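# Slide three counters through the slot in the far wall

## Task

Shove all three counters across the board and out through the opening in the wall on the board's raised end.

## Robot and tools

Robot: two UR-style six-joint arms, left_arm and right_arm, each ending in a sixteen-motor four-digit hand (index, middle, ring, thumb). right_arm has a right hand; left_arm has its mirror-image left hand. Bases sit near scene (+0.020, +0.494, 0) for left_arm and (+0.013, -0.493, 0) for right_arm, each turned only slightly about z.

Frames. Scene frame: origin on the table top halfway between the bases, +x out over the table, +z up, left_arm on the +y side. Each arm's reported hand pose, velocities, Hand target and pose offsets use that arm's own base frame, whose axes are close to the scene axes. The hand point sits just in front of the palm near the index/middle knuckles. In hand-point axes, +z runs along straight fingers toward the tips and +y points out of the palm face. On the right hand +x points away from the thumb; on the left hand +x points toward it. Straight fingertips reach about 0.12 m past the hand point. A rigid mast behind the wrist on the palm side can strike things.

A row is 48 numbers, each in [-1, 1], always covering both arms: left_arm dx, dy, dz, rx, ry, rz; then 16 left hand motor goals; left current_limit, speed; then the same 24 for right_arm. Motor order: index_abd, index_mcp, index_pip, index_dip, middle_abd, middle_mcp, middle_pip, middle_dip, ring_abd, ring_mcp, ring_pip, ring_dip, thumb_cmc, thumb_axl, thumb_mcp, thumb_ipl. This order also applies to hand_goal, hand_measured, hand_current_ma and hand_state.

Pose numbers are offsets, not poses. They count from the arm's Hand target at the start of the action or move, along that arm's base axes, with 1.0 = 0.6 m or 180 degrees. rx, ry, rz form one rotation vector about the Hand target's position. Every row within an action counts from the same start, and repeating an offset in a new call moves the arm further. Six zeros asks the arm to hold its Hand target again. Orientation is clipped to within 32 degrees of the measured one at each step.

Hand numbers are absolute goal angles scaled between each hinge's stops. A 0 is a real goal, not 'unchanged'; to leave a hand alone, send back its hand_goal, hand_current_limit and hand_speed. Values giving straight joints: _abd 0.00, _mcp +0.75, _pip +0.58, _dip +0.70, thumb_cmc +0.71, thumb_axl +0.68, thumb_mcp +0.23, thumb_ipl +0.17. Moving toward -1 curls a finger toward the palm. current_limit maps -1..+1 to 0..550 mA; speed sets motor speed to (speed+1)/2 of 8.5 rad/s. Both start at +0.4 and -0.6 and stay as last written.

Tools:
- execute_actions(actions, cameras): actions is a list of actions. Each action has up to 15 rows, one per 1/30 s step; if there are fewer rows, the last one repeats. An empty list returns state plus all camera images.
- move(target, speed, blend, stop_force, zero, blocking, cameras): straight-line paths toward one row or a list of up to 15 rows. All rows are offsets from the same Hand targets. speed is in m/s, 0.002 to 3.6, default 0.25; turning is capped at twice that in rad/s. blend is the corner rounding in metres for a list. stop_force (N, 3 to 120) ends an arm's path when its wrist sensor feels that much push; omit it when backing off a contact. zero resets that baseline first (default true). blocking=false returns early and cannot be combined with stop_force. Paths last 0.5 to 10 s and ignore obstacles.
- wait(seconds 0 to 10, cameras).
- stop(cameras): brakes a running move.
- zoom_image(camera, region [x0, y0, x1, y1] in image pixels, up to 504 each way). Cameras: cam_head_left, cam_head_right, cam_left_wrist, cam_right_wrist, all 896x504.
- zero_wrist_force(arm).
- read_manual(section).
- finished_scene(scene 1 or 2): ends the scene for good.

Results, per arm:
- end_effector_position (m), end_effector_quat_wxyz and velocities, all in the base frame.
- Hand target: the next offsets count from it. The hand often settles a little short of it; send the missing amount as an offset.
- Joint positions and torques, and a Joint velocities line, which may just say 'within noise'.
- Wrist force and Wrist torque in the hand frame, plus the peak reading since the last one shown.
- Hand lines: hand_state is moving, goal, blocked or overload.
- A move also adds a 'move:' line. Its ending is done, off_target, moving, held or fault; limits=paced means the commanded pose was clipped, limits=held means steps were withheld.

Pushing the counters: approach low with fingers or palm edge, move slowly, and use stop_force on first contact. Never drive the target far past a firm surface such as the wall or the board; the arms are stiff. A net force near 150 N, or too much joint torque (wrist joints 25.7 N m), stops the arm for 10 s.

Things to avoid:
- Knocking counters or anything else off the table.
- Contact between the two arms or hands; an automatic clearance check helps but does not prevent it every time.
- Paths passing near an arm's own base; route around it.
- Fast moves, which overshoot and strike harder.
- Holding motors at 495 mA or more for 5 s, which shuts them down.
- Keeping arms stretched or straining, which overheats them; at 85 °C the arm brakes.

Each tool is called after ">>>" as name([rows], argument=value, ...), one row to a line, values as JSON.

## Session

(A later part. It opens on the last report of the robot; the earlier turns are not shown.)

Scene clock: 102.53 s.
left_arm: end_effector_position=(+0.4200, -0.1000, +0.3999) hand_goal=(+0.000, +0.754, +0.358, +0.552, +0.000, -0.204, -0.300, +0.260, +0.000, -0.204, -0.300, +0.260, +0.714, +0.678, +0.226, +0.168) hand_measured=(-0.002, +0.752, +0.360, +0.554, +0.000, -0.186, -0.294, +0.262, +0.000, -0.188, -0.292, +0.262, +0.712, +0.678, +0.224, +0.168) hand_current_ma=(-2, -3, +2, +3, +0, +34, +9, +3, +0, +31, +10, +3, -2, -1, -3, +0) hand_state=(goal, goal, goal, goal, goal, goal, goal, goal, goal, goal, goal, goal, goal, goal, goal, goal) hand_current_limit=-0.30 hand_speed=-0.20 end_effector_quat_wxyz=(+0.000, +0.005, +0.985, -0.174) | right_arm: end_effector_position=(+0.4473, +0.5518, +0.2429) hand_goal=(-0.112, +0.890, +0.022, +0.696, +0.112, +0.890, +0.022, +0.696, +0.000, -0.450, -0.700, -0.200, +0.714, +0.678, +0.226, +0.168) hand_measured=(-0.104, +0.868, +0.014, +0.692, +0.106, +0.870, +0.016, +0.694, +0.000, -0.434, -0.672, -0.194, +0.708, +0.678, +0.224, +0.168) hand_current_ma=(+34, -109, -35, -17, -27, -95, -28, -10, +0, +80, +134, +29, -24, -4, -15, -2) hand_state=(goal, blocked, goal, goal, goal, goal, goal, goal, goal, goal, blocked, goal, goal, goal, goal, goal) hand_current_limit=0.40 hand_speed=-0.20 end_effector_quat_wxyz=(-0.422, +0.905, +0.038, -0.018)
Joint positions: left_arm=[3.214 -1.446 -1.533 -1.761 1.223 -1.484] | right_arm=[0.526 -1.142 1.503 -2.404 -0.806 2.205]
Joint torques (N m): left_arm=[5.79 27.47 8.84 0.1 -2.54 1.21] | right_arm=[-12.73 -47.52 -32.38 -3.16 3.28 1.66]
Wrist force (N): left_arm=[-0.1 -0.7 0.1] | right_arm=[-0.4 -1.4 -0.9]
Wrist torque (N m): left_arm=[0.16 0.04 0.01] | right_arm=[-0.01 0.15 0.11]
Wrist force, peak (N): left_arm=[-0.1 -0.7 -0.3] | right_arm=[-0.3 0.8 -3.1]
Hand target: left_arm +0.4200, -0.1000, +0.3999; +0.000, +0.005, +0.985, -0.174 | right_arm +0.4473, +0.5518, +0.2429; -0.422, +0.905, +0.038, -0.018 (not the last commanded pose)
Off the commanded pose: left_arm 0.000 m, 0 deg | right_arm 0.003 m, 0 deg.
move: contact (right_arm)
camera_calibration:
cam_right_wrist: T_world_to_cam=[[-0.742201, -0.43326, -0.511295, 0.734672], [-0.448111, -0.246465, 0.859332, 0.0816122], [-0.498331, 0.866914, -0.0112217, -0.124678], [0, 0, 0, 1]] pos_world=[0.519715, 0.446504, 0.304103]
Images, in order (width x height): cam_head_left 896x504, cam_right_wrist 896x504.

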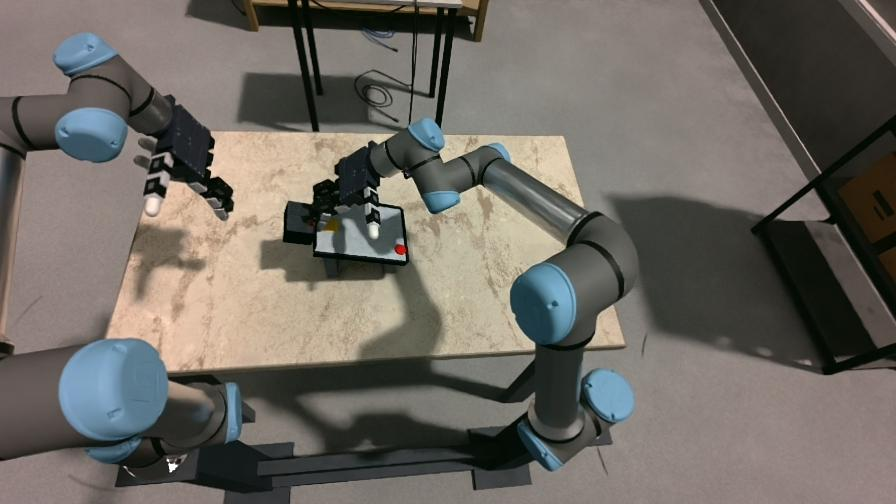

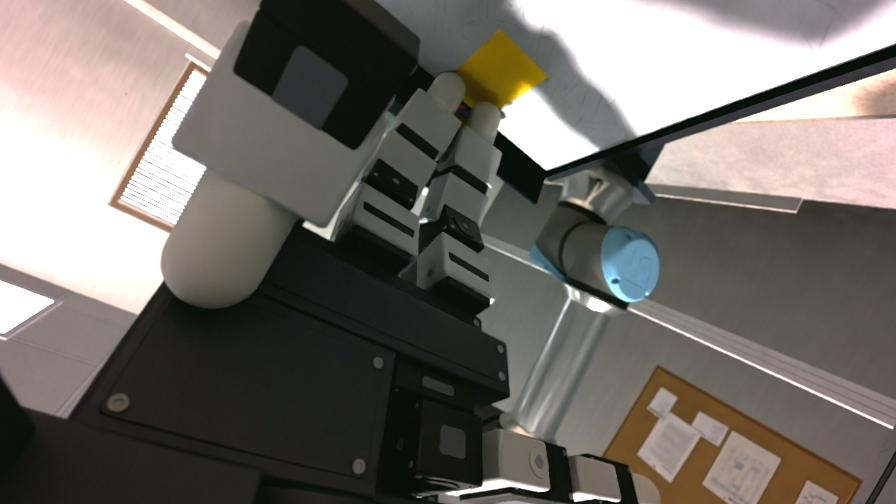

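>>> move(target=[0, 0, 0, 0, 0, 0, 0.0, 0.754, 0.358, 0.551, 0.0, -0.205, -0.3, 0.26, 0.0, -0.205, -0.3, 0.26, 0.714, 0.678, 0.226, 0.168, -0.3, -0.2, 0.0241, 0.0015, 0.0, 0, 0, 0, -0.112, 0.89, 0.022, 0.696, 0.112, 0.89, 0.022, 0.696, 0.0, -0.45, -0.7, -0.2, 0.714, 0.678, 0.226, 0.168, 0.4, -0.2], speed=0.02)

>>> move(target=[0, 0, 0, 0, 0, 0, 0.0, 0.754, 0.358, 0.551, 0.0, -0.205, -0.3, 0.26, 0.0, -0.205, -0.3, 0.26, 0.714, 0.678, 0.226, 0.168, -0.3, -0.2, -0.0012, 0.0125, 0.0044, 0, 0, 0, -0.112, 0.89, 0.022, 0.696, 0.112, 0.89, 0.022, 0.696, 0.0, -0.45, -0.7, -0.2, 0.714, 0.678, 0.226, 0.168, 0.4, -0.2], speed=0.012, stop_force=3, cameras=["cam_head_left", "cam_right_wrist"])

>>> zoom_image(camera="cam_head_left", region=[290, 195, 350, 245])

>>> zoom_image(camera="cam_right_wrist", region=[380, 0, 560, 160])

Scene clock: 103.73 s.
left_arm: end_effector_position=(+0.4200, -0.1000, +0.3999) hand_goal=(+0.000, +0.754, +0.358, +0.552, +0.000, -0.204, -0.300, +0.260, +0.000, -0.204, -0.300, +0.260, +0.714, +0.678, +0.226, +0.168) hand_measured=(-0.002, +0.752, +0.360, +0.554, +0.000, -0.186, -0.294, +0.262, +0.000, -0.188, -0.292, +0.262, +0.712, +0.678, +0.224, +0.168) hand_current_ma=(-2, -3, +2, +3, +0, +34, +9, +3, +0, +31, +10, +3, -2, -1, -3, +0) hand_state=(goal, goal, goal, goal, goal, goal, goal, goal, goal, goal, goal, goal, goal, goal, goal, goal) hand_current_limit=-0.30 hand_speed=-0.20 end_effector_quat_wxyz=(+0.000, +0.005, +0.985, -0.174) | right_arm: end_effector_position=(+0.4620, +0.5527, +0.2429) hand_goal=(-0.112, +0.890, +0.022, +0.696, +0.112, +0.890, +0.022, +0.696, +0.000, -0.450, -0.700, -0.200, +0.714, +0.678, +0.226, +0.168) hand_measured=(-0.104, +0.870, +0.016, +0.692, +0.106, +0.872, +0.018, +0.694, +0.000, -0.434, -0.672, -0.194, +0.708, +0.678, +0.224, +0.168) hand_current_ma=(+34, -99, -27, -17, -27, -84, -22, -10, +0, +80, +134, +29, -24, -4, -15, -2) hand_state=(goal, blocked, goal, goal, goal, goal, goal, goal, goal, goal, blocked, goal, goal, goal, goal, goal) hand_current_limit=0.40 hand_speed=-0.20 end_effector_quat_wxyz=(-0.422, +0.905, +0.038, -0.018) end_effector_velocity=(+0.000, -0.001, -0.001) end_effector_angular_velocity=(-0.001, +0.001, -0.002)
Joint positions: left_arm=[3.214 -1.446 -1.533 -1.761 1.223 -1.484] | right_arm=[0.516 -1.117 1.464 -2.381 -0.801 2.193]
Joint velocities: left_arm=[within noise] | right_arm=[-0.001 -0.001 0.005 -0.002 0 0.001]
Joint torques (N m): left_arm=[6.22 27.03 8.93 0.23 -2.58 1.2] | right_arm=[1.59 -48.35 -10.48 -4.51 2.4 0.93]
Wrist force (N): left_arm=[-0.1 -0.6 -0.1] | right_arm=[-0.3 -1.0 -0.8]
Wrist torque (N m): left_arm=[0.19 0.03 0.00] | right_arm=[0.08 0.14 0.15]
Wrist force, peak (N): left_arm=[0.0 -0.8 -0.1] | right_arm=[-0.5 -1.3 -1.1]
Hand target: left_arm +0.4200, -0.1000, +0.3999; +0.000, +0.005, +0.985, -0.174 | right_arm +0.4618, +0.5527, +0.2429; -0.422, +0.905, +0.038, -0.018
Off the commanded pose: left_arm 0.000 m, 0 deg | right_arm 0.000 m, 0 deg.
move: done

Scene clock: 104.87 s.
left_arm: end_effector_position=(+0.4200, -0.1000, +0.3999) hand_goal=(+0.000, +0.754, +0.358, +0.552, +0.000, -0.204, -0.300, +0.260, +0.000, -0.204, -0.300, +0.260, +0.714, +0.678, +0.226, +0.168) hand_measured=(-0.002, +0.752, +0.360, +0.554, +0.000, -0.186, -0.294, +0.262, +0.000, -0.188, -0.292, +0.262, +0.712, +0.678, +0.224, +0.168) hand_current_ma=(-2, -3, +2, +3, +0, +34, +9, +3, +0, +31, +10, +3, -2, -1, -3, +0) hand_state=(goal, goal, goal, goal, goal, goal, goal, goal, goal, goal, goal, goal, goal, goal, goal, goal) hand_current_limit=-0.30 hand_speed=-0.20 end_effector_quat_wxyz=(+0.000, +0.005, +0.985, -0.174) | right_arm: end_effector_position=(+0.4616, +0.5541, +0.2434) hand_goal=(-0.112, +0.890, +0.022, +0.696, +0.112, +0.890, +0.022, +0.696, +0.000, -0.450, -0.700, -0.200, +0.714, +0.678, +0.226, +0.168) hand_measured=(-0.104, +0.862, +0.010, +0.692, +0.106, +0.866, +0.012, +0.694, +0.000, -0.434, -0.672, -0.194, +0.708, +0.678, +0.224, +0.168) hand_current_ma=(+34, -136, -52, -17, -27, -122, -44, -10, +0, +80, +134, +29, -24, -4, -15, -2) hand_state=(goal, blocked, goal, goal, goal, blocked, goal, goal, goal, goal, blocked, goal, goal, goal, goal, goal) hand_current_limit=0.40 hand_speed=-0.20 end_effector_quat_wxyz=(-0.422, +0.905, +0.038, -0.018)
Joint positions: left_arm=[3.214 -1.446 -1.533 -1.761 1.223 -1.484] | right_arm=[0.518 -1.116 1.461 -2.381 -0.802 2.195]
Joint torques (N m): left_arm=[5.92 26.45 9.06 0.22 -2.5 1.16] | right_arm=[-12.06 -48.84 -12.15 -4.6 3.28 -0.29]
Wrist force (N): left_arm=[0.0 -0.6 -0.1] | right_arm=[-0.3 -0.7 -1.0]
Wrist torque (N m): left_arm=[0.20 0.02 0.01] | right_arm=[0.01 0.14 0.10]
Wrist force, peak (N): left_arm=[-0.2 -0.7 0.1] | right_arm=[-0.4 0.7 -3.4]
Hand target: left_arm +0.4200, -0.1000, +0.3999; +0.000, +0.005, +0.985, -0.174 | right_arm +0.4616, +0.5541, +0.2434; -0.422, +0.905, +0.038, -0.018 (not the last commanded pose)
Off the commanded pose: left_arm 0.000 m, 0 deg | right_arm 0.007 m, 0 deg.
move: contact (right_arm)
camera_calibration:
cam_right_wrist: T_world_to_cam=[[-0.742186, -0.433192, -0.511376, 0.746605], [-0.448138, -0.246581, 0.859285, 0.0881718], [-0.49833, 0.866916, -0.0111208, -0.119433], [0, 0, 0, 1]] pos_world=[0.534115, 0.448703, 0.304703]
Images, in order (width x height): cam_head_left 896x504, cam_right_wrist 896x504.

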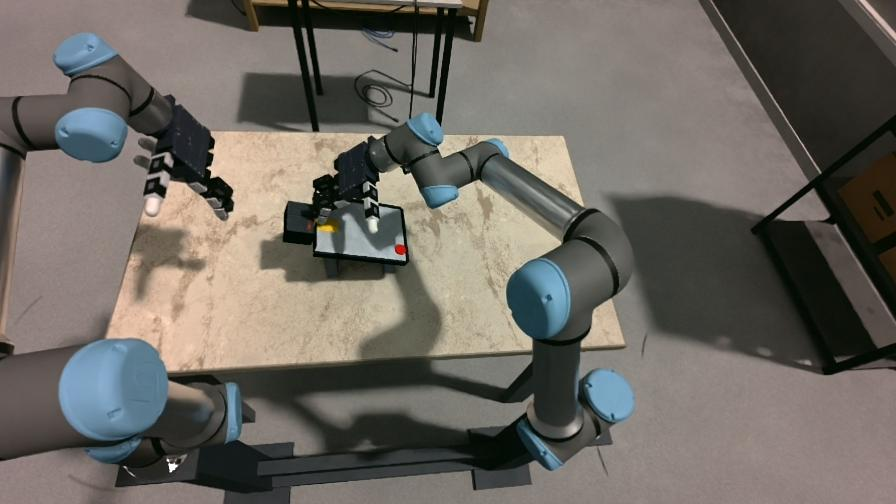

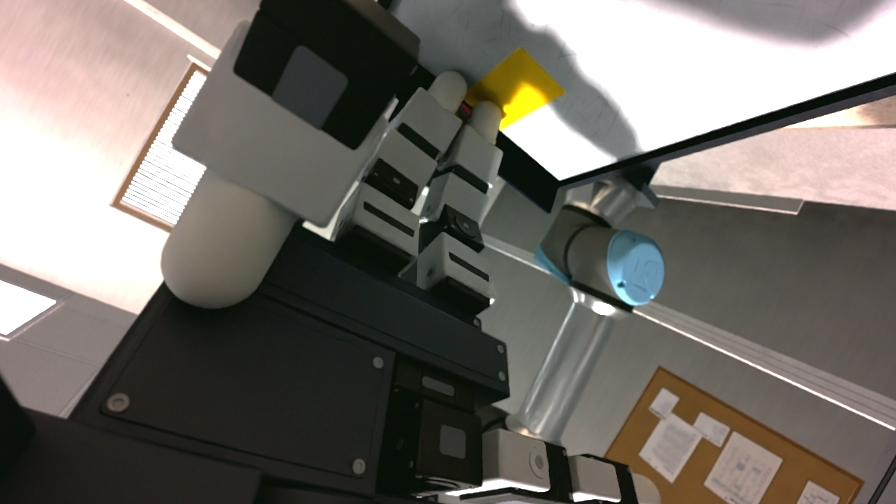

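Scaled by 8.400 from the camera's 896x504 image, which has a finer 1280x720 frame.

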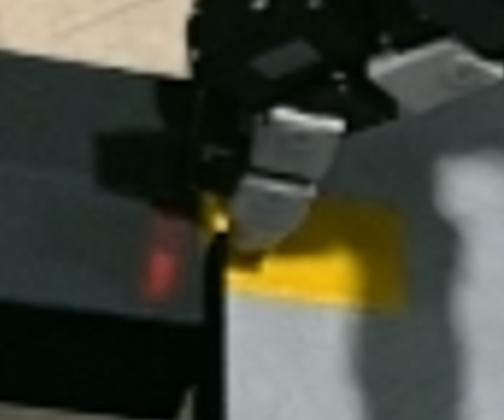

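Scaled by 2.800 from the camera's 896x504 image, which has a finer 1280x720 frame.

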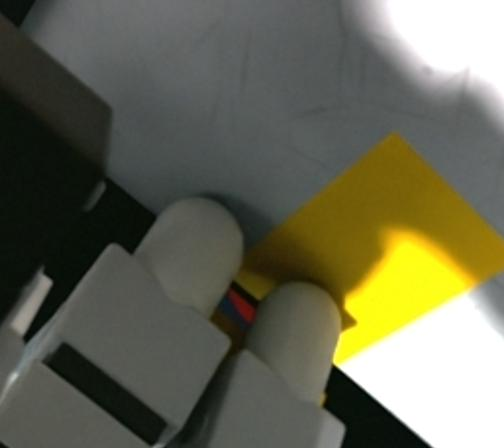

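>>> move(target=[0, 0, 0, 0, 0, 0, 0.0, 0.754, 0.358, 0.551, 0.0, -0.205, -0.3, 0.26, 0.0, -0.205, -0.3, 0.26, 0.714, 0.678, 0.226, 0.168, -0.3, -0.2, -0.0185, -0.0645, -0.0218, 0, 0, 0, -0.112, 0.89, 0.022, 0.696, 0.112, 0.89, 0.022, 0.696, 0.0, -0.45, -0.7, -0.2, 0.714, 0.678, 0.226, 0.168, 0.4, -0.2], speed=0.05, cameras=["cam_head_left", "cam_head_right", "cam_right_wrist"])

>>> zoom_image(camera="cam_head_left", region=[280, 195, 350, 255])

>>> zoom_image(camera="cam_head_right", region=[280, 195, 350, 255])

>>> zoom_image(camera="cam_right_wrist", region=[380, 0, 560, 160])

Scene clock: 106.23 s.
left_arm: end_effector_position=(+0.4200, -0.1000, +0.3999) hand_goal=(+0.000, +0.754, +0.358, +0.552, +0.000, -0.204, -0.300, +0.260, +0.000, -0.204, -0.300, +0.260, +0.714, +0.678, +0.226, +0.168) hand_measured=(-0.002, +0.752, +0.360, +0.554, +0.000, -0.186, -0.294, +0.262, +0.000, -0.188, -0.292, +0.262, +0.712, +0.678, +0.224, +0.168) hand_current_ma=(-2, -3, +2, +3, +0, +34, +9, +3, +0, +31, +10, +3, -2, -1, -3, +0) hand_state=(goal, goal, goal, goal, goal, goal, goal, goal, goal, goal, goal, goal, goal, goal, goal, goal) hand_current_limit=-0.30 hand_speed=-0.20 end_effector_quat_wxyz=(+0.000, +0.005, +0.985, -0.174) | right_arm: end_effector_position=(+0.4506, +0.5153, +0.2305) hand_goal=(-0.112, +0.890, +0.022, +0.696, +0.112, +0.890, +0.022, +0.696, +0.000, -0.450, -0.700, -0.200, +0.714, +0.678, +0.226, +0.168) hand_measured=(-0.104, +0.870, +0.016, +0.692, +0.106, +0.874, +0.018, +0.694, +0.000, -0.434, -0.672, -0.194, +0.708, +0.678, +0.224, +0.168) hand_current_ma=(+34, -98, -27, -17, -27, -83, -22, -10, +0, +80, +134, +29, -24, -4, -15, -2) hand_state=(goal, goal, goal, goal, goal, goal, goal, goal, goal, goal, blocked, goal, goal, goal, goal, goal) hand_current_limit=0.40 hand_speed=-0.20 end_effector_quat_wxyz=(-0.423, +0.905, +0.038, -0.018)
Joint positions: left_arm=[3.214 -1.446 -1.533 -1.761 1.223 -1.484] | right_arm=[0.472 -1.187 1.592 -2.4 -0.782 2.137]
Joint torques (N m): left_arm=[4.8 26.91 8.21 0.15 -2.55 0.85] | right_arm=[10.14 -24.32 -33.92 -1.78 -1.12 1.96]
Wrist force (N): left_arm=[-0.1 -0.6 0.0] | right_arm=[-0.6 -1.3 -0.5]
Wrist torque (N m): left_arm=[0.18 0.04 0.00] | right_arm=[0.00 0.18 0.02]
Wrist force, peak (N): left_arm=[-0.2 -0.7 -0.1] | right_arm=[-0.1 -1.9 -0.5]
Hand target: left_arm +0.4200, -0.1000, +0.3999; +0.000, +0.005, +0.985, -0.174 | right_arm +0.4505, +0.5154, +0.2304; -0.422, +0.905, +0.038, -0.018
Off the commanded pose: left_arm 0.000 m, 0 deg | right_arm 0.000 m, 0 deg.
move: done
camera_calibration:
cam_right_wrist: T_world_to_cam=[[-0.742181, -0.432984, -0.511558, 0.714876], [-0.448229, -0.246783, 0.859179, 0.0849618], [-0.498255, 0.866962, -0.010919, -0.0915896], [0, 0, 0, 1]] pos_world=[0.523015, 0.409902, 0.291703]
Images, in order (width x height): cam_head_left 896x504, cam_head_right 896x504, cam_right_wrist 896x504.

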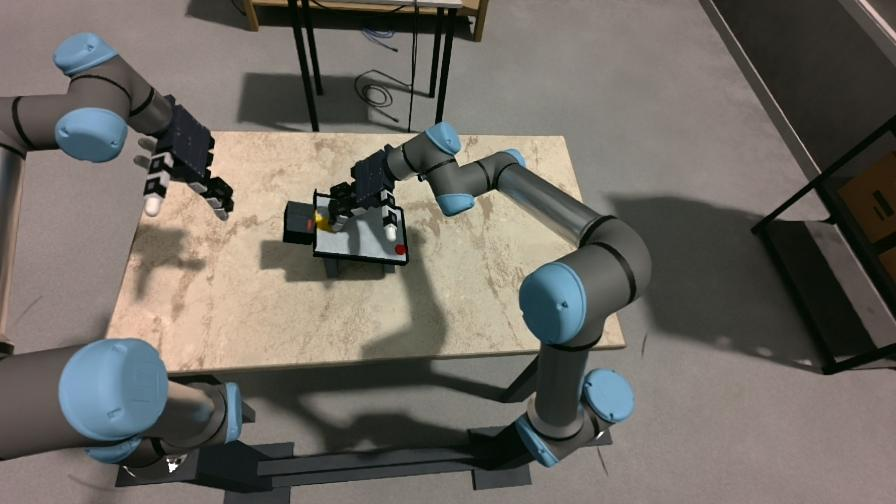

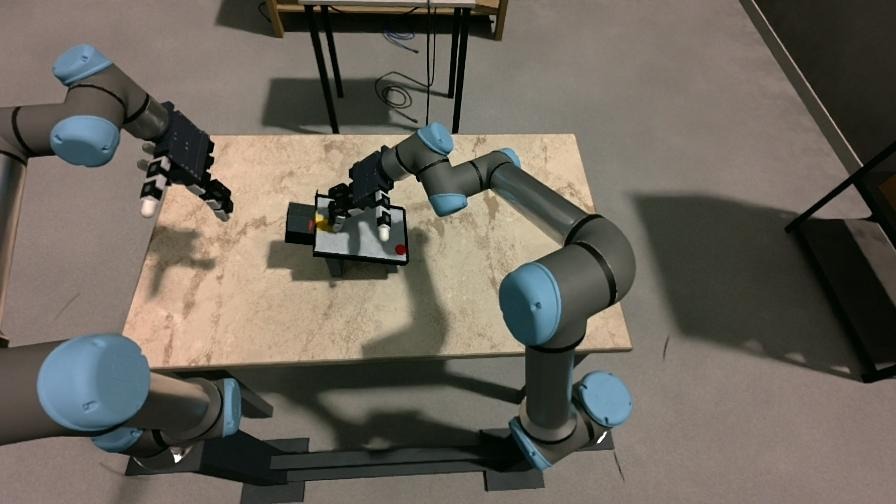

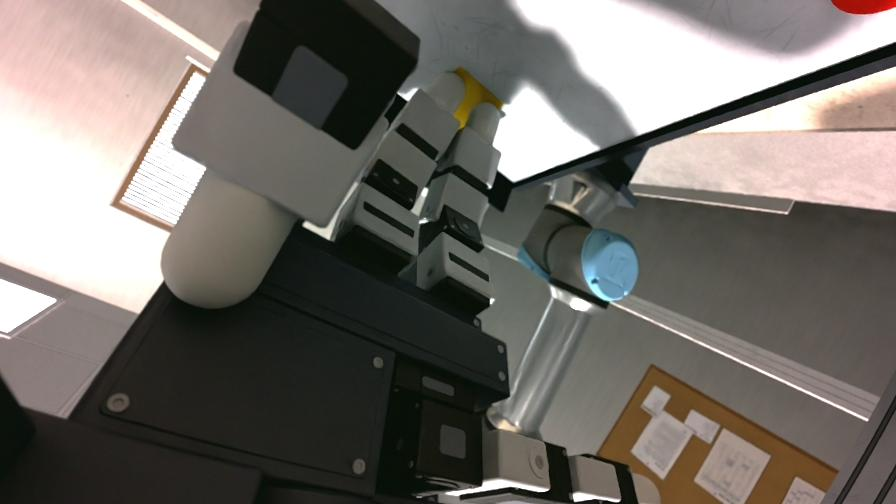

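Scaled by 7.200 from the camera's 896x504 image, which has a finer 1280x720 frame.

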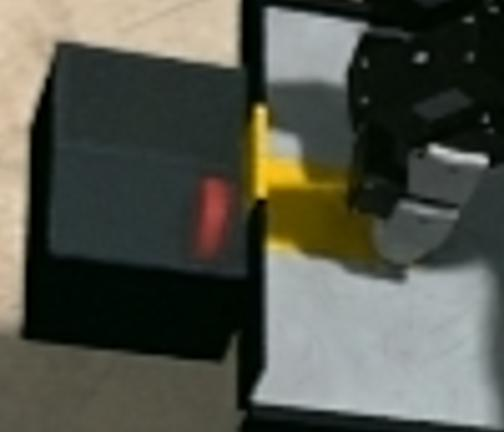

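Scaled by 7.200 from the camera's 896x504 image, which has a finer 1280x720 frame.

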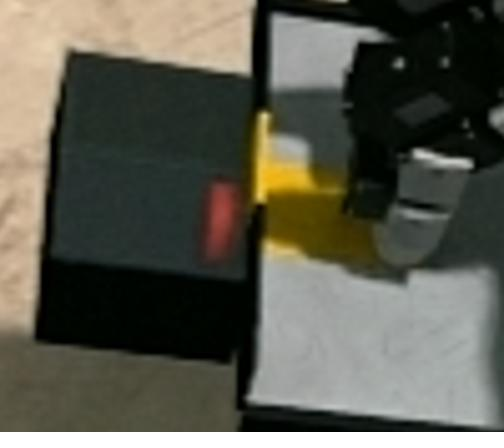

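Scaled by 2.800 from the camera's 896x504 image, which has a finer 1280x720 frame.

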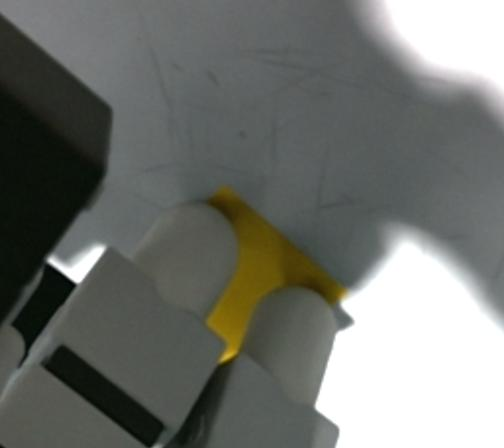

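>>> move(target=[0.0, -0.5, -0.05, 0, 0, 0, 0.0, 0.754, 0.358, 0.551, 0.0, -0.205, -0.3, 0.26, 0.0, -0.205, -0.3, 0.26, 0.714, 0.678, 0.226, 0.168, 0.4, -0.2, 0.116, -0.559, 0.0325, 0, 0, 0, -0.112, 0.89, 0.022, 0.696, 0.112, 0.89, 0.022, 0.696, 0.0, -0.45, -0.7, -0.2, 0.714, 0.678, 0.226, 0.168, 0.4, -0.2], speed=0.2)

>>> move(target=[-0.012, -0.1547, -0.21, 0, 0, 0, 0.0, 0.754, 0.358, 0.551, 0.0, -0.205, -0.3, 0.26, 0.0, -0.205, -0.3, 0.26, 0.714, 0.678, 0.226, 0.168, 0.4, -0.2, 0, 0, 0, 0, 0, 0, -0.112, 0.89, 0.022, 0.696, 0.112, 0.89, 0.022, 0.696, 0.0, -0.45, -0.7, -0.2, 0.714, 0.678, 0.226, 0.168, 0.4, -0.2], speed=0.15)

>>> move(target=[0, 0, -0.05, 0, 0, 0, 0.0, 0.754, 0.358, 0.551, 0.0, -0.205, -0.3, 0.26, 0.0, -0.205, -0.3, 0.26, 0.714, 0.678, 0.226, 0.168, 0.4, -0.2, 0, 0, 0, 0, 0, 0, -0.112, 0.89, 0.022, 0.696, 0.112, 0.89, 0.022, 0.696, 0.0, -0.45, -0.7, -0.2, 0.714, 0.678, 0.226, 0.168, 0.4, -0.2], speed=0.012, stop_force=3, cameras=["cam_head_left", "cam_head_right", "cam_right_wrist"])

>>> zoom_image(camera="cam_head_left", region=[376, 225, 416, 275])

>>> zoom_image(camera="cam_head_left", region=[270, 190, 350, 260])

Scene clock: 108.80 s.
left_arm: end_effector_position=(+0.4200, -0.4000, +0.3700) hand_goal=(+0.000, +0.754, +0.358, +0.552, +0.000, -0.204, -0.300, +0.260, +0.000, -0.204, -0.300, +0.260, +0.714, +0.678, +0.226, +0.168) hand_measured=(-0.002, +0.750, +0.360, +0.554, +0.000, -0.186, -0.294, +0.262, +0.000, -0.188, -0.292, +0.262, +0.712, +0.678, +0.224, +0.168) hand_current_ma=(-2, -3, +2, +3, +0, +34, +9, +3, +0, +31, +10, +3, -2, -1, -3, +0) hand_state=(goal, goal, goal, goal, goal, goal, goal, goal, goal, goal, goal, goal, goal, goal, goal, goal) hand_current_limit=0.40 hand_speed=-0.20 end_effector_quat_wxyz=(+0.000, +0.005, +0.985, -0.174) | right_arm: end_effector_position=(+0.5202, +0.1801, +0.2498) hand_goal=(-0.112, +0.890, +0.022, +0.696, +0.112, +0.890, +0.022, +0.696, +0.000, -0.450, -0.700, -0.200, +0.714, +0.678, +0.226, +0.168) hand_measured=(-0.104, +0.872, +0.016, +0.692, +0.106, +0.874, +0.018, +0.694, +0.000, -0.434, -0.672, -0.194, +0.708, +0.678, +0.224, +0.168) hand_current_ma=(+34, -92, -24, -17, -27, -77, -19, -10, +0, +80, +134, +29, -24, -4, -15, -2) hand_state=(goal, goal, goal, goal, goal, goal, goal, goal, goal, goal, blocked, goal, goal, goal, goal, goal) hand_current_limit=0.40 hand_speed=-0.20 end_effector_quat_wxyz=(-0.422, +0.905, +0.038, -0.018)
Joint positions: left_arm=[2.629 -1.79 -1.3 -1.447 1.267 -2.1] | right_arm=[-0.132 -1.422 1.668 -1.567 -0.725 1.242]
Joint torques (N m): left_arm=[-6.09 28.73 19.69 1.09 -2.49 -1.27] | right_arm=[-11.51 -36.91 -13.26 -0.73 3.32 -1.45]
Wrist force (N): left_arm=[0.1 -0.8 0.2] | right_arm=[-0.1 -1.7 -0.9]
Wrist torque (N m): left_arm=[0.11 0.02 -0.13] | right_arm=[0.01 0.08 -0.02]
Wrist force, peak (N): left_arm=[0.3 -2.6 0.7] | right_arm=[-1.2 -2.6 1.0]
Hand target: left_arm +0.4200, -0.4000, +0.3699; +0.000, +0.005, +0.985, -0.174 | right_arm +0.5201, +0.1800, +0.2499; -0.422, +0.905, +0.038, -0.018
Off the commanded pose: left_arm 0.000 m, 0 deg | right_arm 0.000 m, 0 deg.
move: done

Scene clock: 110.30 s.
left_arm: end_effector_position=(+0.4127, -0.4928, +0.2440) hand_goal=(+0.000, +0.754, +0.358, +0.552, +0.000, -0.204, -0.300, +0.260, +0.000, -0.204, -0.300, +0.260, +0.714, +0.678, +0.226, +0.168) hand_measured=(-0.002, +0.750, +0.360, +0.554, +0.000, -0.186, -0.294, +0.262, +0.000, -0.188, -0.292, +0.262, +0.712, +0.678, +0.224, +0.168) hand_current_ma=(-2, -3, +2, +3, +0, +34, +9, +3, +0, +31, +10, +3, -2, -1, -3, +0) hand_state=(goal, goal, goal, goal, goal, goal, goal, goal, goal, goal, goal, goal, goal, goal, goal, goal) hand_current_limit=0.40 hand_speed=-0.20 end_effector_quat_wxyz=(+0.000, +0.005, +0.985, -0.174) | right_arm: end_effector_position=(+0.5201, +0.1800, +0.2499) hand_goal=(-0.112, +0.890, +0.022, +0.696, +0.112, +0.890, +0.022, +0.696, +0.000, -0.450, -0.700, -0.200, +0.714, +0.678, +0.226, +0.168) hand_measured=(-0.104, +0.872, +0.016, +0.692, +0.106, +0.874, +0.018, +0.694, +0.000, -0.434, -0.672, -0.194, +0.708, +0.678, +0.224, +0.168) hand_current_ma=(+34, -92, -24, -17, -27, -77, -19, -10, +0, +80, +134, +29, -24, -4, -15, -2) hand_state=(goal, goal, goal, goal, goal, goal, goal, goal, goal, goal, blocked, goal, goal, goal, goal, goal) hand_current_limit=0.40 hand_speed=-0.20 end_effector_quat_wxyz=(-0.422, +0.905, +0.038, -0.018)
Joint positions: left_arm=[2.496 -1.969 -1.395 -1.134 1.293 -2.237] | right_arm=[-0.132 -1.422 1.668 -1.567 -0.725 1.242]
Joint torques (N m): left_arm=[0.01 36.04 34.28 3.2 -1.49 1.2] | right_arm=[-11.63 -37.06 -12.61 -0.89 3.34 -1.24]
Wrist force (N): left_arm=[0.3 -0.4 0.3] | right_arm=[-0.5 -1.2 -1.1]
Wrist torque (N m): left_arm=[0.14 -0.02 -0.15] | right_arm=[0.08 0.14 0.00]
Wrist force, peak (N): left_arm=[0.2 -0.9 1.9] | right_arm=[-0.1 -1.8 -1.1]
Hand target: left_arm +0.4128, -0.4928, +0.2439; +0.000, +0.005, +0.985, -0.174 | right_arm +0.5201, +0.1800, +0.2499; -0.422, +0.905, +0.038, -0.018
Off the commanded pose: left_arm 0.000 m, 0 deg | right_arm 0.000 m, 0 deg.
move: done

Scene clock: 112.77 s.
left_arm: end_effector_position=(+0.4128, -0.4928, +0.2275) hand_goal=(+0.000, +0.754, +0.358, +0.552, +0.000, -0.204, -0.300, +0.260, +0.000, -0.204, -0.300, +0.260, +0.714, +0.678, +0.226, +0.168) hand_measured=(-0.002, +0.756, +0.354, +0.546, +0.000, -0.186, -0.294, +0.262, +0.000, -0.188, -0.292, +0.262, +0.712, +0.678, +0.224, +0.168) hand_current_ma=(-1, +3, -5, -7, +0, +34, +9, +3, +0, +31, +10, +3, -2, -1, -3, +0) hand_state=(goal, goal, goal, goal, goal, goal, goal, goal, goal, goal, goal, goal, goal, goal, goal, goal) hand_current_limit=0.40 hand_speed=-0.20 end_effector_quat_wxyz=(+0.000, +0.005, +0.985, -0.174) | right_arm: end_effector_position=(+0.5201, +0.1800, +0.2499) hand_goal=(-0.112, +0.890, +0.022, +0.696, +0.112, +0.890, +0.022, +0.696, +0.000, -0.450, -0.700, -0.200, +0.714, +0.678, +0.226, +0.168) hand_measured=(-0.104, +0.872, +0.016, +0.692, +0.106, +0.874, +0.018, +0.694, +0.000, -0.434, -0.672, -0.194, +0.708, +0.678, +0.224, +0.168) hand_current_ma=(+34, -92, -24, -17, -27, -77, -19, -10, +0, +80, +134, +29, -24, -4, -15, -2) hand_state=(goal, goal, goal, goal, goal, goal, goal, goal, goal, goal, blocked, goal, goal, goal, goal, goal) hand_current_limit=0.40 hand_speed=-0.20 end_effector_quat_wxyz=(-0.422, +0.905, +0.038, -0.018)
Joint positions: left_arm=[2.496 -1.979 -1.424 -1.095 1.293 -2.237] | right_arm=[-0.132 -1.422 1.668 -1.567 -0.725 1.242]
Joint torques (N m): left_arm=[-2.4 49.67 33.7 1.24 -1.43 -0.68] | right_arm=[-11.81 -36.89 -12.71 -1.02 3.14 -1.05]
Wrist force (N): left_arm=[0.3 -1.1 -0.6] | right_arm=[-0.3 -1.6 -1.1]
Wrist torque (N m): left_arm=[0.20 -0.02 -0.14] | right_arm=[0.03 0.10 0.00]
Wrist force, peak (N): left_arm=[0.2 -2.9 -5.9] | right_arm=[-0.1 -1.8 -1.1]
Hand target: left_arm +0.4128, -0.4929, +0.2275; +0.000, +0.005, +0.985, -0.174 (not the last commanded pose) | right_arm +0.5201, +0.1800, +0.2499; -0.422, +0.905, +0.038, -0.018
Off the commanded pose: left_arm 0.014 m, 0 deg | right_arm 0.000 m, 0 deg.
move: contact (left_arm)
camera_calibration:
cam_right_wrist: T_world_to_cam=[[-0.742186, -0.433192, -0.511376, 0.631239], [-0.448138, -0.246581, 0.859285, 0.0166426], [-0.49833, 0.866916, -0.0111208, 0.234103], [0, 0, 0, 1]] pos_world=[0.592615, 0.0746031, 0.311103]
Images, in order (width x height): cam_head_left 896x504, cam_head_right 896x504, cam_right_wrist 896x504.

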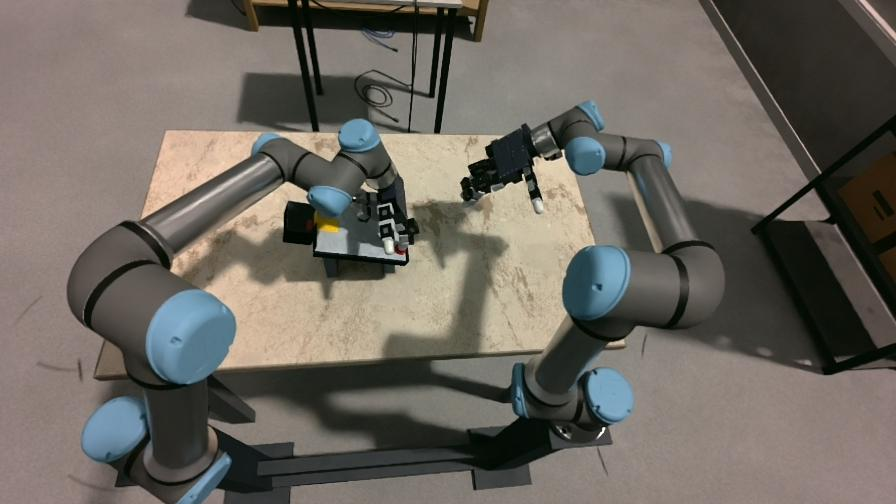

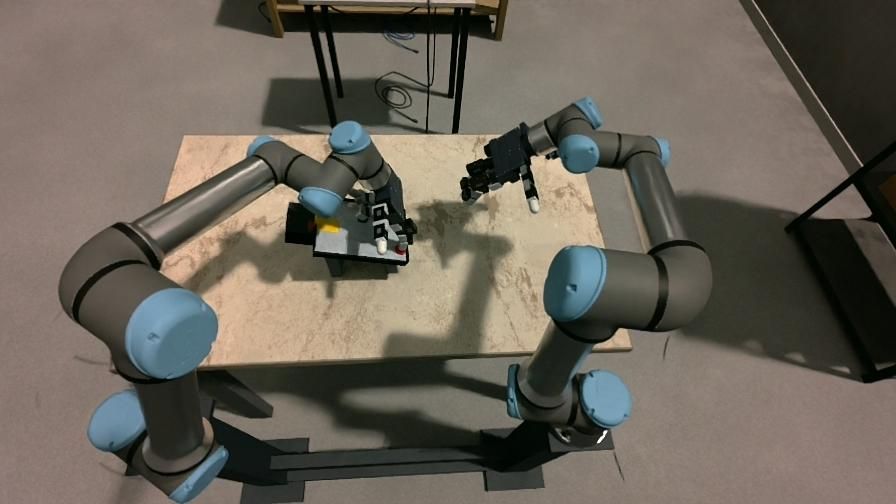

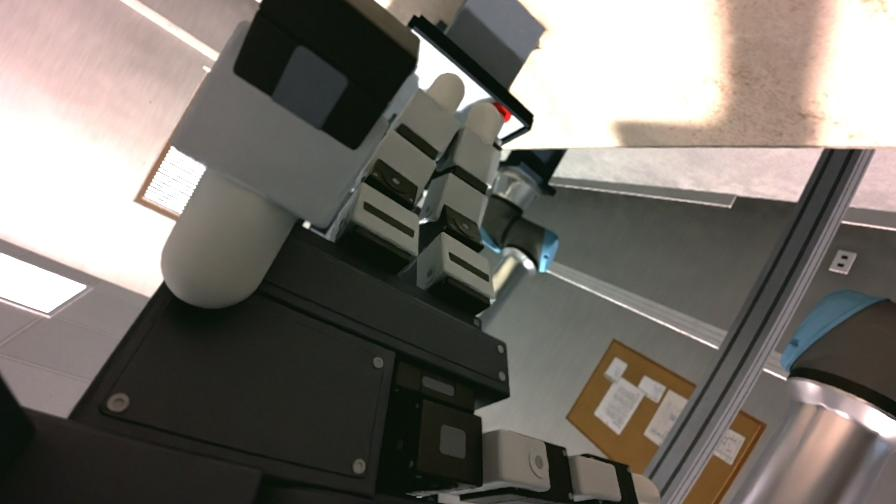

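Scaled by 10.080 from the camera's 896x504 image, which has a finer 1280x720 frame.

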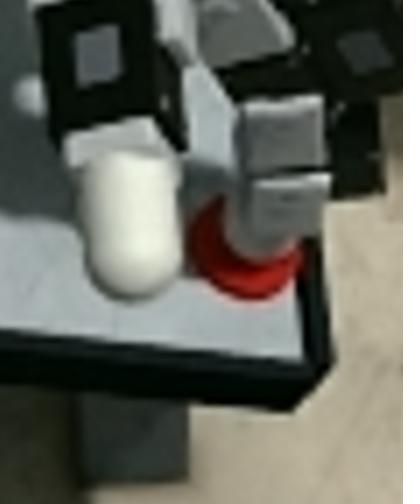

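Scaled by 6.300 from the camera's 896x504 image, which has a finer 1280x720 frame.

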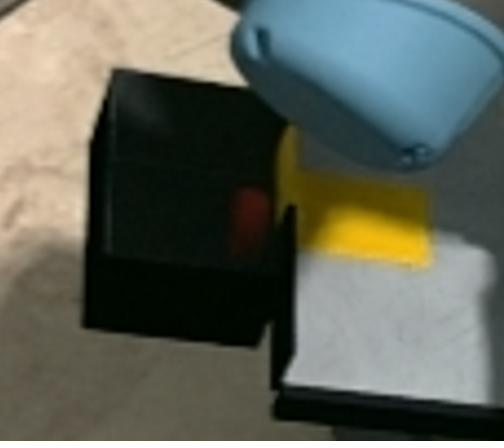

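>>> execute_actions(actions=[], cameras=["cam_head_left"])

Scene clock: 113.33 s.
left_arm: end_effector_position=(+0.4128, -0.4928, +0.2275) hand_goal=(+0.000, +0.754, +0.358, +0.552, +0.000, -0.204, -0.300, +0.260, +0.000, -0.204, -0.300, +0.260, +0.714, +0.678, +0.226, +0.168) hand_measured=(-0.002, +0.756, +0.354, +0.546, +0.000, -0.186, -0.294, +0.262, +0.000, -0.188, -0.292, +0.262, +0.712, +0.678, +0.224, +0.168) hand_current_ma=(-1, +3, -5, -7, +0, +34, +9, +3, +0, +31, +10, +3, -2, -1, -3, +0) hand_state=(goal, goal, goal, goal, goal, goal, goal, goal, goal, goal, goal, goal, goal, goal, goal, goal) hand_current_limit=0.40 hand_speed=-0.20 end_effector_quat_wxyz=(+0.000, +0.005, +0.985, -0.174) | right_arm: end_effector_position=(+0.5201, +0.1800, +0.2499) hand_goal=(-0.112, +0.890, +0.022, +0.696, +0.112, +0.890, +0.022, +0.696, +0.000, -0.450, -0.700, -0.200, +0.714, +0.678, +0.226, +0.168) hand_measured=(-0.104, +0.872, +0.016, +0.692, +0.106, +0.874, +0.018, +0.694, +0.000, -0.434, -0.672, -0.194, +0.708, +0.678, +0.224, +0.168) hand_current_ma=(+34, -92, -24, -17, -27, -77, -19, -10, +0, +80, +134, +29, -24, -4, -15, -2) hand_state=(goal, goal, goal, goal, goal, goal, goal, goal, goal, goal, blocked, goal, goal, goal, goal, goal) hand_current_limit=0.40 hand_speed=-0.20 end_effector_quat_wxyz=(-0.422, +0.905, +0.038, -0.018)
Joint positions: left_arm=[2.496 -1.979 -1.424 -1.095 1.293 -2.237] | right_arm=[-0.132 -1.422 1.668 -1.567 -0.725 1.242]
Joint velocities: within noise
Joint torques (N m): left_arm=[-0.86 50.5 33.66 1.99 -1.09 -0.53] | right_arm=[-11.55 -37.05 -11.65 -1.12 3.19 -0.93]
Motor temperatures (°C): left_arm=[36 36 32 39 47 39] | right_arm=[31 31 32 35 32 36]
Wrist force (N): left_arm=[0.1 -1.0 -0.5] | right_arm=[0.0 -1.3 -1.0]
Wrist torque (N m): left_arm=[0.20 0.01 -0.17] | right_arm=[0.07 0.07 0.03]
Wrist force, peak (N): left_arm=[0.3 -1.1 -0.9] | right_arm=[-0.3 -1.7 -1.3]
Hand target: left_arm +0.4128, -0.4929, +0.2275; +0.000, +0.005, +0.985, -0.174 (not the last commanded pose) | right_arm +0.5201, +0.1800, +0.2499; -0.422, +0.905, +0.038, -0.018
Off the commanded pose: left_arm 0.014 m, 0 deg | right_arm 0.000 m, 0 deg.
Images, in order (width x height): cam_head_left 896x504.

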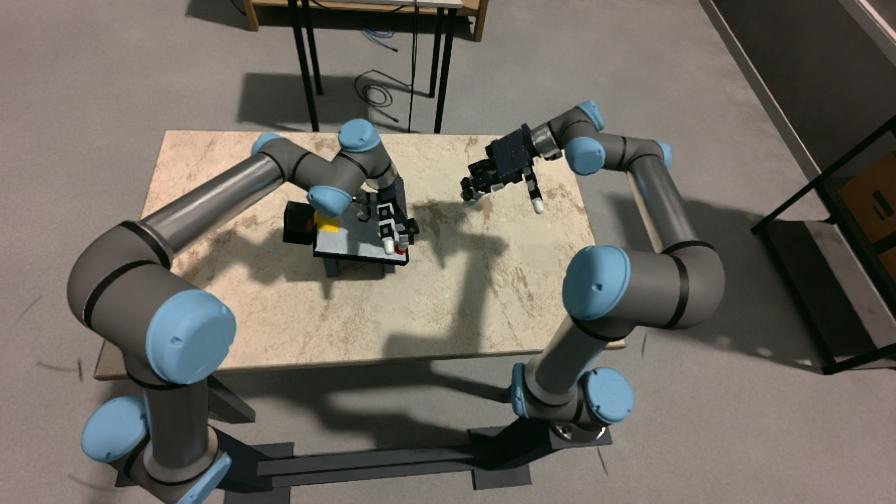

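>>> move([
  [0,0,0,0,0,0, 0.0,0.644,0.358,0.551, 0.0,-0.205,-0.3,0.26, 0.0,-0.205,-0.3,0.26, 0.714,0.678,0.226,0.168, -0.3,-0.6, 0,0,0,0,0,0, -0.112,0.89,0.022,0.696, 0.112,0.89,0.022,0.696, 0.0,-0.45,-0.7,-0.2, 0.714,0.678,0.226,0.168, 0.4,-0.2],
  [0.0878,0.2725,0.0963,0,0,0, 0.0,0.644,0.358,0.551, 0.0,-0.205,-0.3,0.26, 0.0,-0.205,-0.3,0.26, 0.714,0.678,0.226,0.168, -0.3,-0.6, 0,0,0,0,0,0, -0.112,0.89,0.022,0.696, 0.112,0.89,0.022,0.696, 0.0,-0.45,-0.7,-0.2, 0.714,0.678,0.226,0.168, 0.4,-0.2],
], speed=0.06, cameras=["cam_head_left"])

>>> zoom_image(camera="cam_head_left", region=[290, 190, 420, 270])

Scene clock: 117.47 s.
left_arm: end_effector_position=(+0.4654, -0.3293, +0.2853) hand_goal=(+0.000, +0.644, +0.358, +0.552, +0.000, -0.204, -0.300, +0.260, +0.000, -0.204, -0.300, +0.260, +0.714, +0.678, +0.226, +0.168) hand_measured=(+0.002, +0.750, +0.390, +0.566, +0.000, -0.186, -0.294, +0.262, +0.000, -0.188, -0.292, +0.262, +0.712, +0.678, +0.224, +0.168) hand_current_ma=(+2, +192, +69, +24, +0, +34, +9, +3, +0, +31, +10, +3, -2, -1, -3, +0) hand_state=(goal, blocked, blocked, goal, goal, goal, goal, goal, goal, goal, goal, goal, goal, goal, goal, goal) hand_current_limit=-0.30 hand_speed=-0.60 end_effector_quat_wxyz=(+0.000, +0.005, +0.985, -0.174) | right_arm: end_effector_position=(+0.5201, +0.1800, +0.2499) hand_goal=(-0.112, +0.890, +0.022, +0.696, +0.112, +0.890, +0.022, +0.696, +0.000, -0.450, -0.700, -0.200, +0.714, +0.678, +0.226, +0.168) hand_measured=(-0.104, +0.872, +0.016, +0.692, +0.106, +0.874, +0.018, +0.694, +0.000, -0.434, -0.672, -0.194, +0.708, +0.678, +0.224, +0.168) hand_current_ma=(+34, -92, -24, -17, -27, -77, -19, -10, +0, +80, +134, +29, -24, -4, -15, -2) hand_state=(goal, goal, goal, goal, goal, goal, goal, goal, goal, goal, blocked, goal, goal, goal, goal, goal) hand_current_limit=0.40 hand_speed=-0.20 end_effector_quat_wxyz=(-0.422, +0.905, +0.038, -0.018)
Joint positions: left_arm=[2.774 -1.779 -1.519 -1.286 1.245 -1.95] | right_arm=[-0.132 -1.422 1.668 -1.567 -0.725 1.242]
Joint torques (N m): left_arm=[-6.09 24.29 11.2 4.26 0.48 -1.79] | right_arm=[-11.72 -36.35 -12.34 -1.27 2.87 -0.7]
Wrist force (N): left_arm=[-0.1 -4.3 -4.6] | right_arm=[0.0 -1.5 -1.1]
Wrist torque (N m): left_arm=[0.64 0.14 -0.05] | right_arm=[0.05 0.08 0.04]
Wrist force, peak (N): left_arm=[-0.1 -4.3 -4.6] | right_arm=[-0.2 -1.9 -1.3]
Hand target: left_arm +0.4655, -0.3294, +0.2853; +0.000, +0.005, +0.985, -0.174 | right_arm +0.5201, +0.1800, +0.2499; -0.422, +0.905, +0.038, -0.018
Off the commanded pose: left_arm 0.000 m, 0 deg | right_arm 0.000 m, 0 deg.
move: done
Images, in order (width x height): cam_head_left 896x504.

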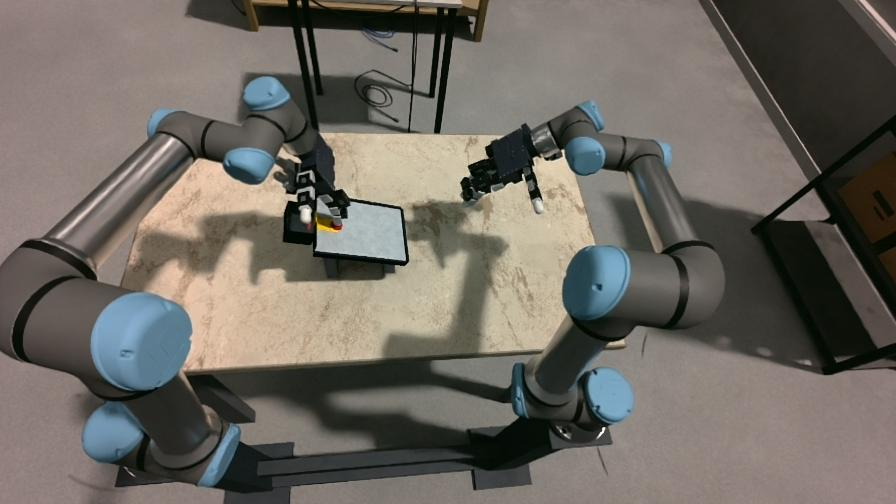

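Scaled by 3.877 from the camera's 896x504 image, which has a finer 1280x720 frame.

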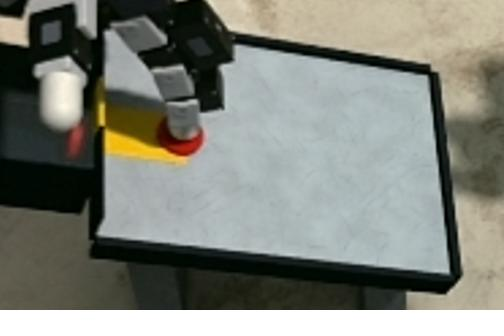

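>>> move([
  [0,0,0,0,0,0, 0.0,0.644,0.358,0.551, 0.0,-0.205,-0.3,0.26, 0.0,-0.205,-0.3,0.26, 0.714,0.678,0.226,0.168, -0.3,-0.6, -0.1068,0.453,-0.0703,0,0,0, -0.112,0.89,0.022,0.696, 0.112,0.89,0.022,0.696, 0.0,-0.45,-0.7,-0.2, 0.714,0.678,0.226,0.168, 0.4,-0.2],
], speed=0.1, stop_force=6, cameras=["cam_head_left","cam_head_right"])

>>> zoom_image(camera="cam_head_left", region=[290, 190, 420, 270])

Scene clock: 121.33 s.
left_arm: end_effector_position=(+0.4655, -0.3294, +0.2853) hand_goal=(+0.000, +0.644, +0.358, +0.552, +0.000, -0.204, -0.300, +0.260, +0.000, -0.204, -0.300, +0.260, +0.714, +0.678, +0.226, +0.168) hand_measured=(+0.002, +0.750, +0.390, +0.564, +0.000, -0.186, -0.294, +0.262, +0.000, -0.188, -0.292, +0.262, +0.712, +0.678, +0.224, +0.168) hand_current_ma=(+2, +193, +69, +20, +0, +34, +9, +3, +0, +31, +10, +3, -2, -1, -3, +0) hand_state=(goal, blocked, blocked, goal, goal, goal, goal, goal, goal, goal, goal, goal, goal, goal, goal, goal) hand_current_limit=-0.30 hand_speed=-0.60 end_effector_quat_wxyz=(+0.000, +0.005, +0.985, -0.174) | right_arm: end_effector_position=(+0.4561, +0.4518, +0.2077) hand_goal=(-0.112, +0.890, +0.022, +0.696, +0.112, +0.890, +0.022, +0.696, +0.000, -0.450, -0.700, -0.200, +0.714, +0.678, +0.226, +0.168) hand_measured=(-0.104, +0.872, +0.016, +0.692, +0.106, +0.874, +0.018, +0.694, +0.000, -0.434, -0.672, -0.194, +0.708, +0.678, +0.224, +0.168) hand_current_ma=(+34, -92, -24, -17, -27, -77, -19, -10, +0, +80, +134, +29, -24, -4, -15, -2) hand_state=(goal, goal, goal, goal, goal, goal, goal, goal, goal, goal, blocked, goal, goal, goal, goal, goal) hand_current_limit=0.40 hand_speed=-0.20 end_effector_quat_wxyz=(-0.422, +0.905, +0.038, -0.018)
Joint positions: left_arm=[2.774 -1.779 -1.519 -1.286 1.245 -1.95] | right_arm=[0.37 -1.255 1.726 -2.367 -0.745 2.001]
Joint torques (N m): left_arm=[-7.05 23.57 31.87 3.5 1.94 0.65] | right_arm=[-1.88 -42.73 -11.33 -4.34 3.33 1.9]
Wrist force (N): left_arm=[0.1 -4.7 -5.5] | right_arm=[0.0 -1.5 -0.8]
Wrist torque (N m): left_arm=[0.72 0.17 -0.04] | right_arm=[0.02 0.04 0.16]
Wrist force, peak (N): left_arm=[0.2 -5.0 -5.9] | right_arm=[0.0 -1.8 -1.3]
Hand target: left_arm +0.4655, -0.3294, +0.2853; +0.000, +0.005, +0.985, -0.174 | right_arm +0.4561, +0.4518, +0.2077; -0.422, +0.905, +0.038, -0.018
Off the commanded pose: left_arm 0.000 m, 0 deg | right_arm 0.000 m, 0 deg.
move: done
Images, in order (width x height): cam_head_left 896x504, cam_head_right 896x504.

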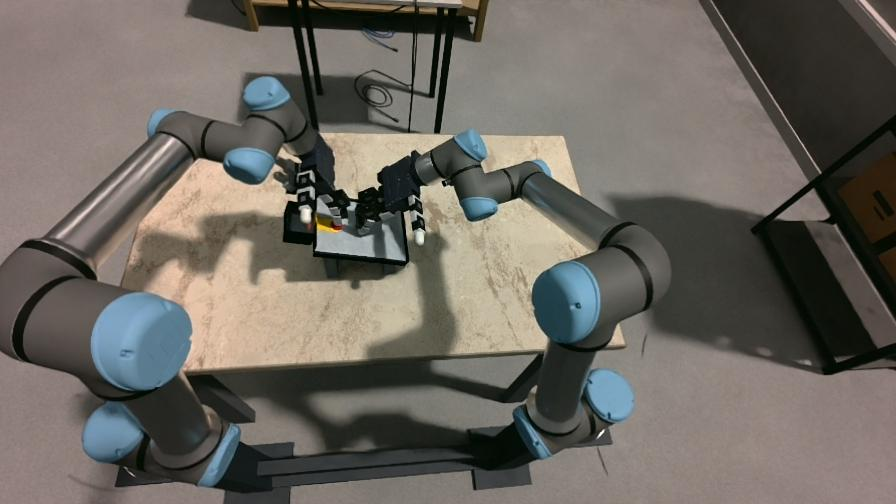

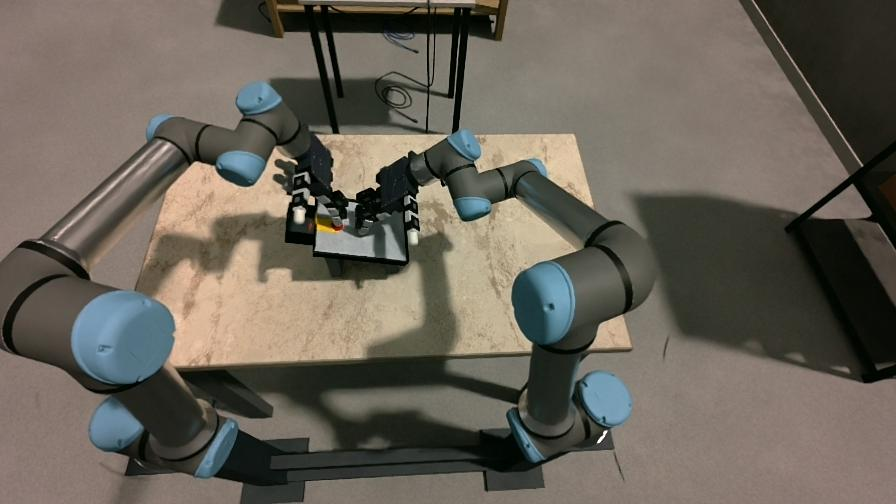

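Scaled by 3.877 from the camera's 896x504 image, which has a finer 1280x720 frame.

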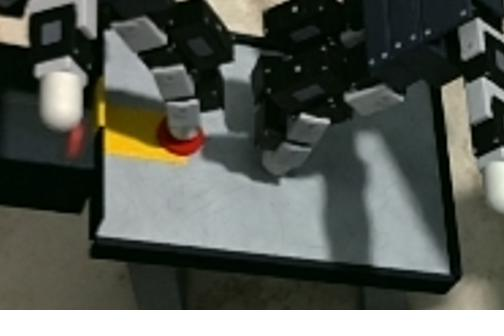

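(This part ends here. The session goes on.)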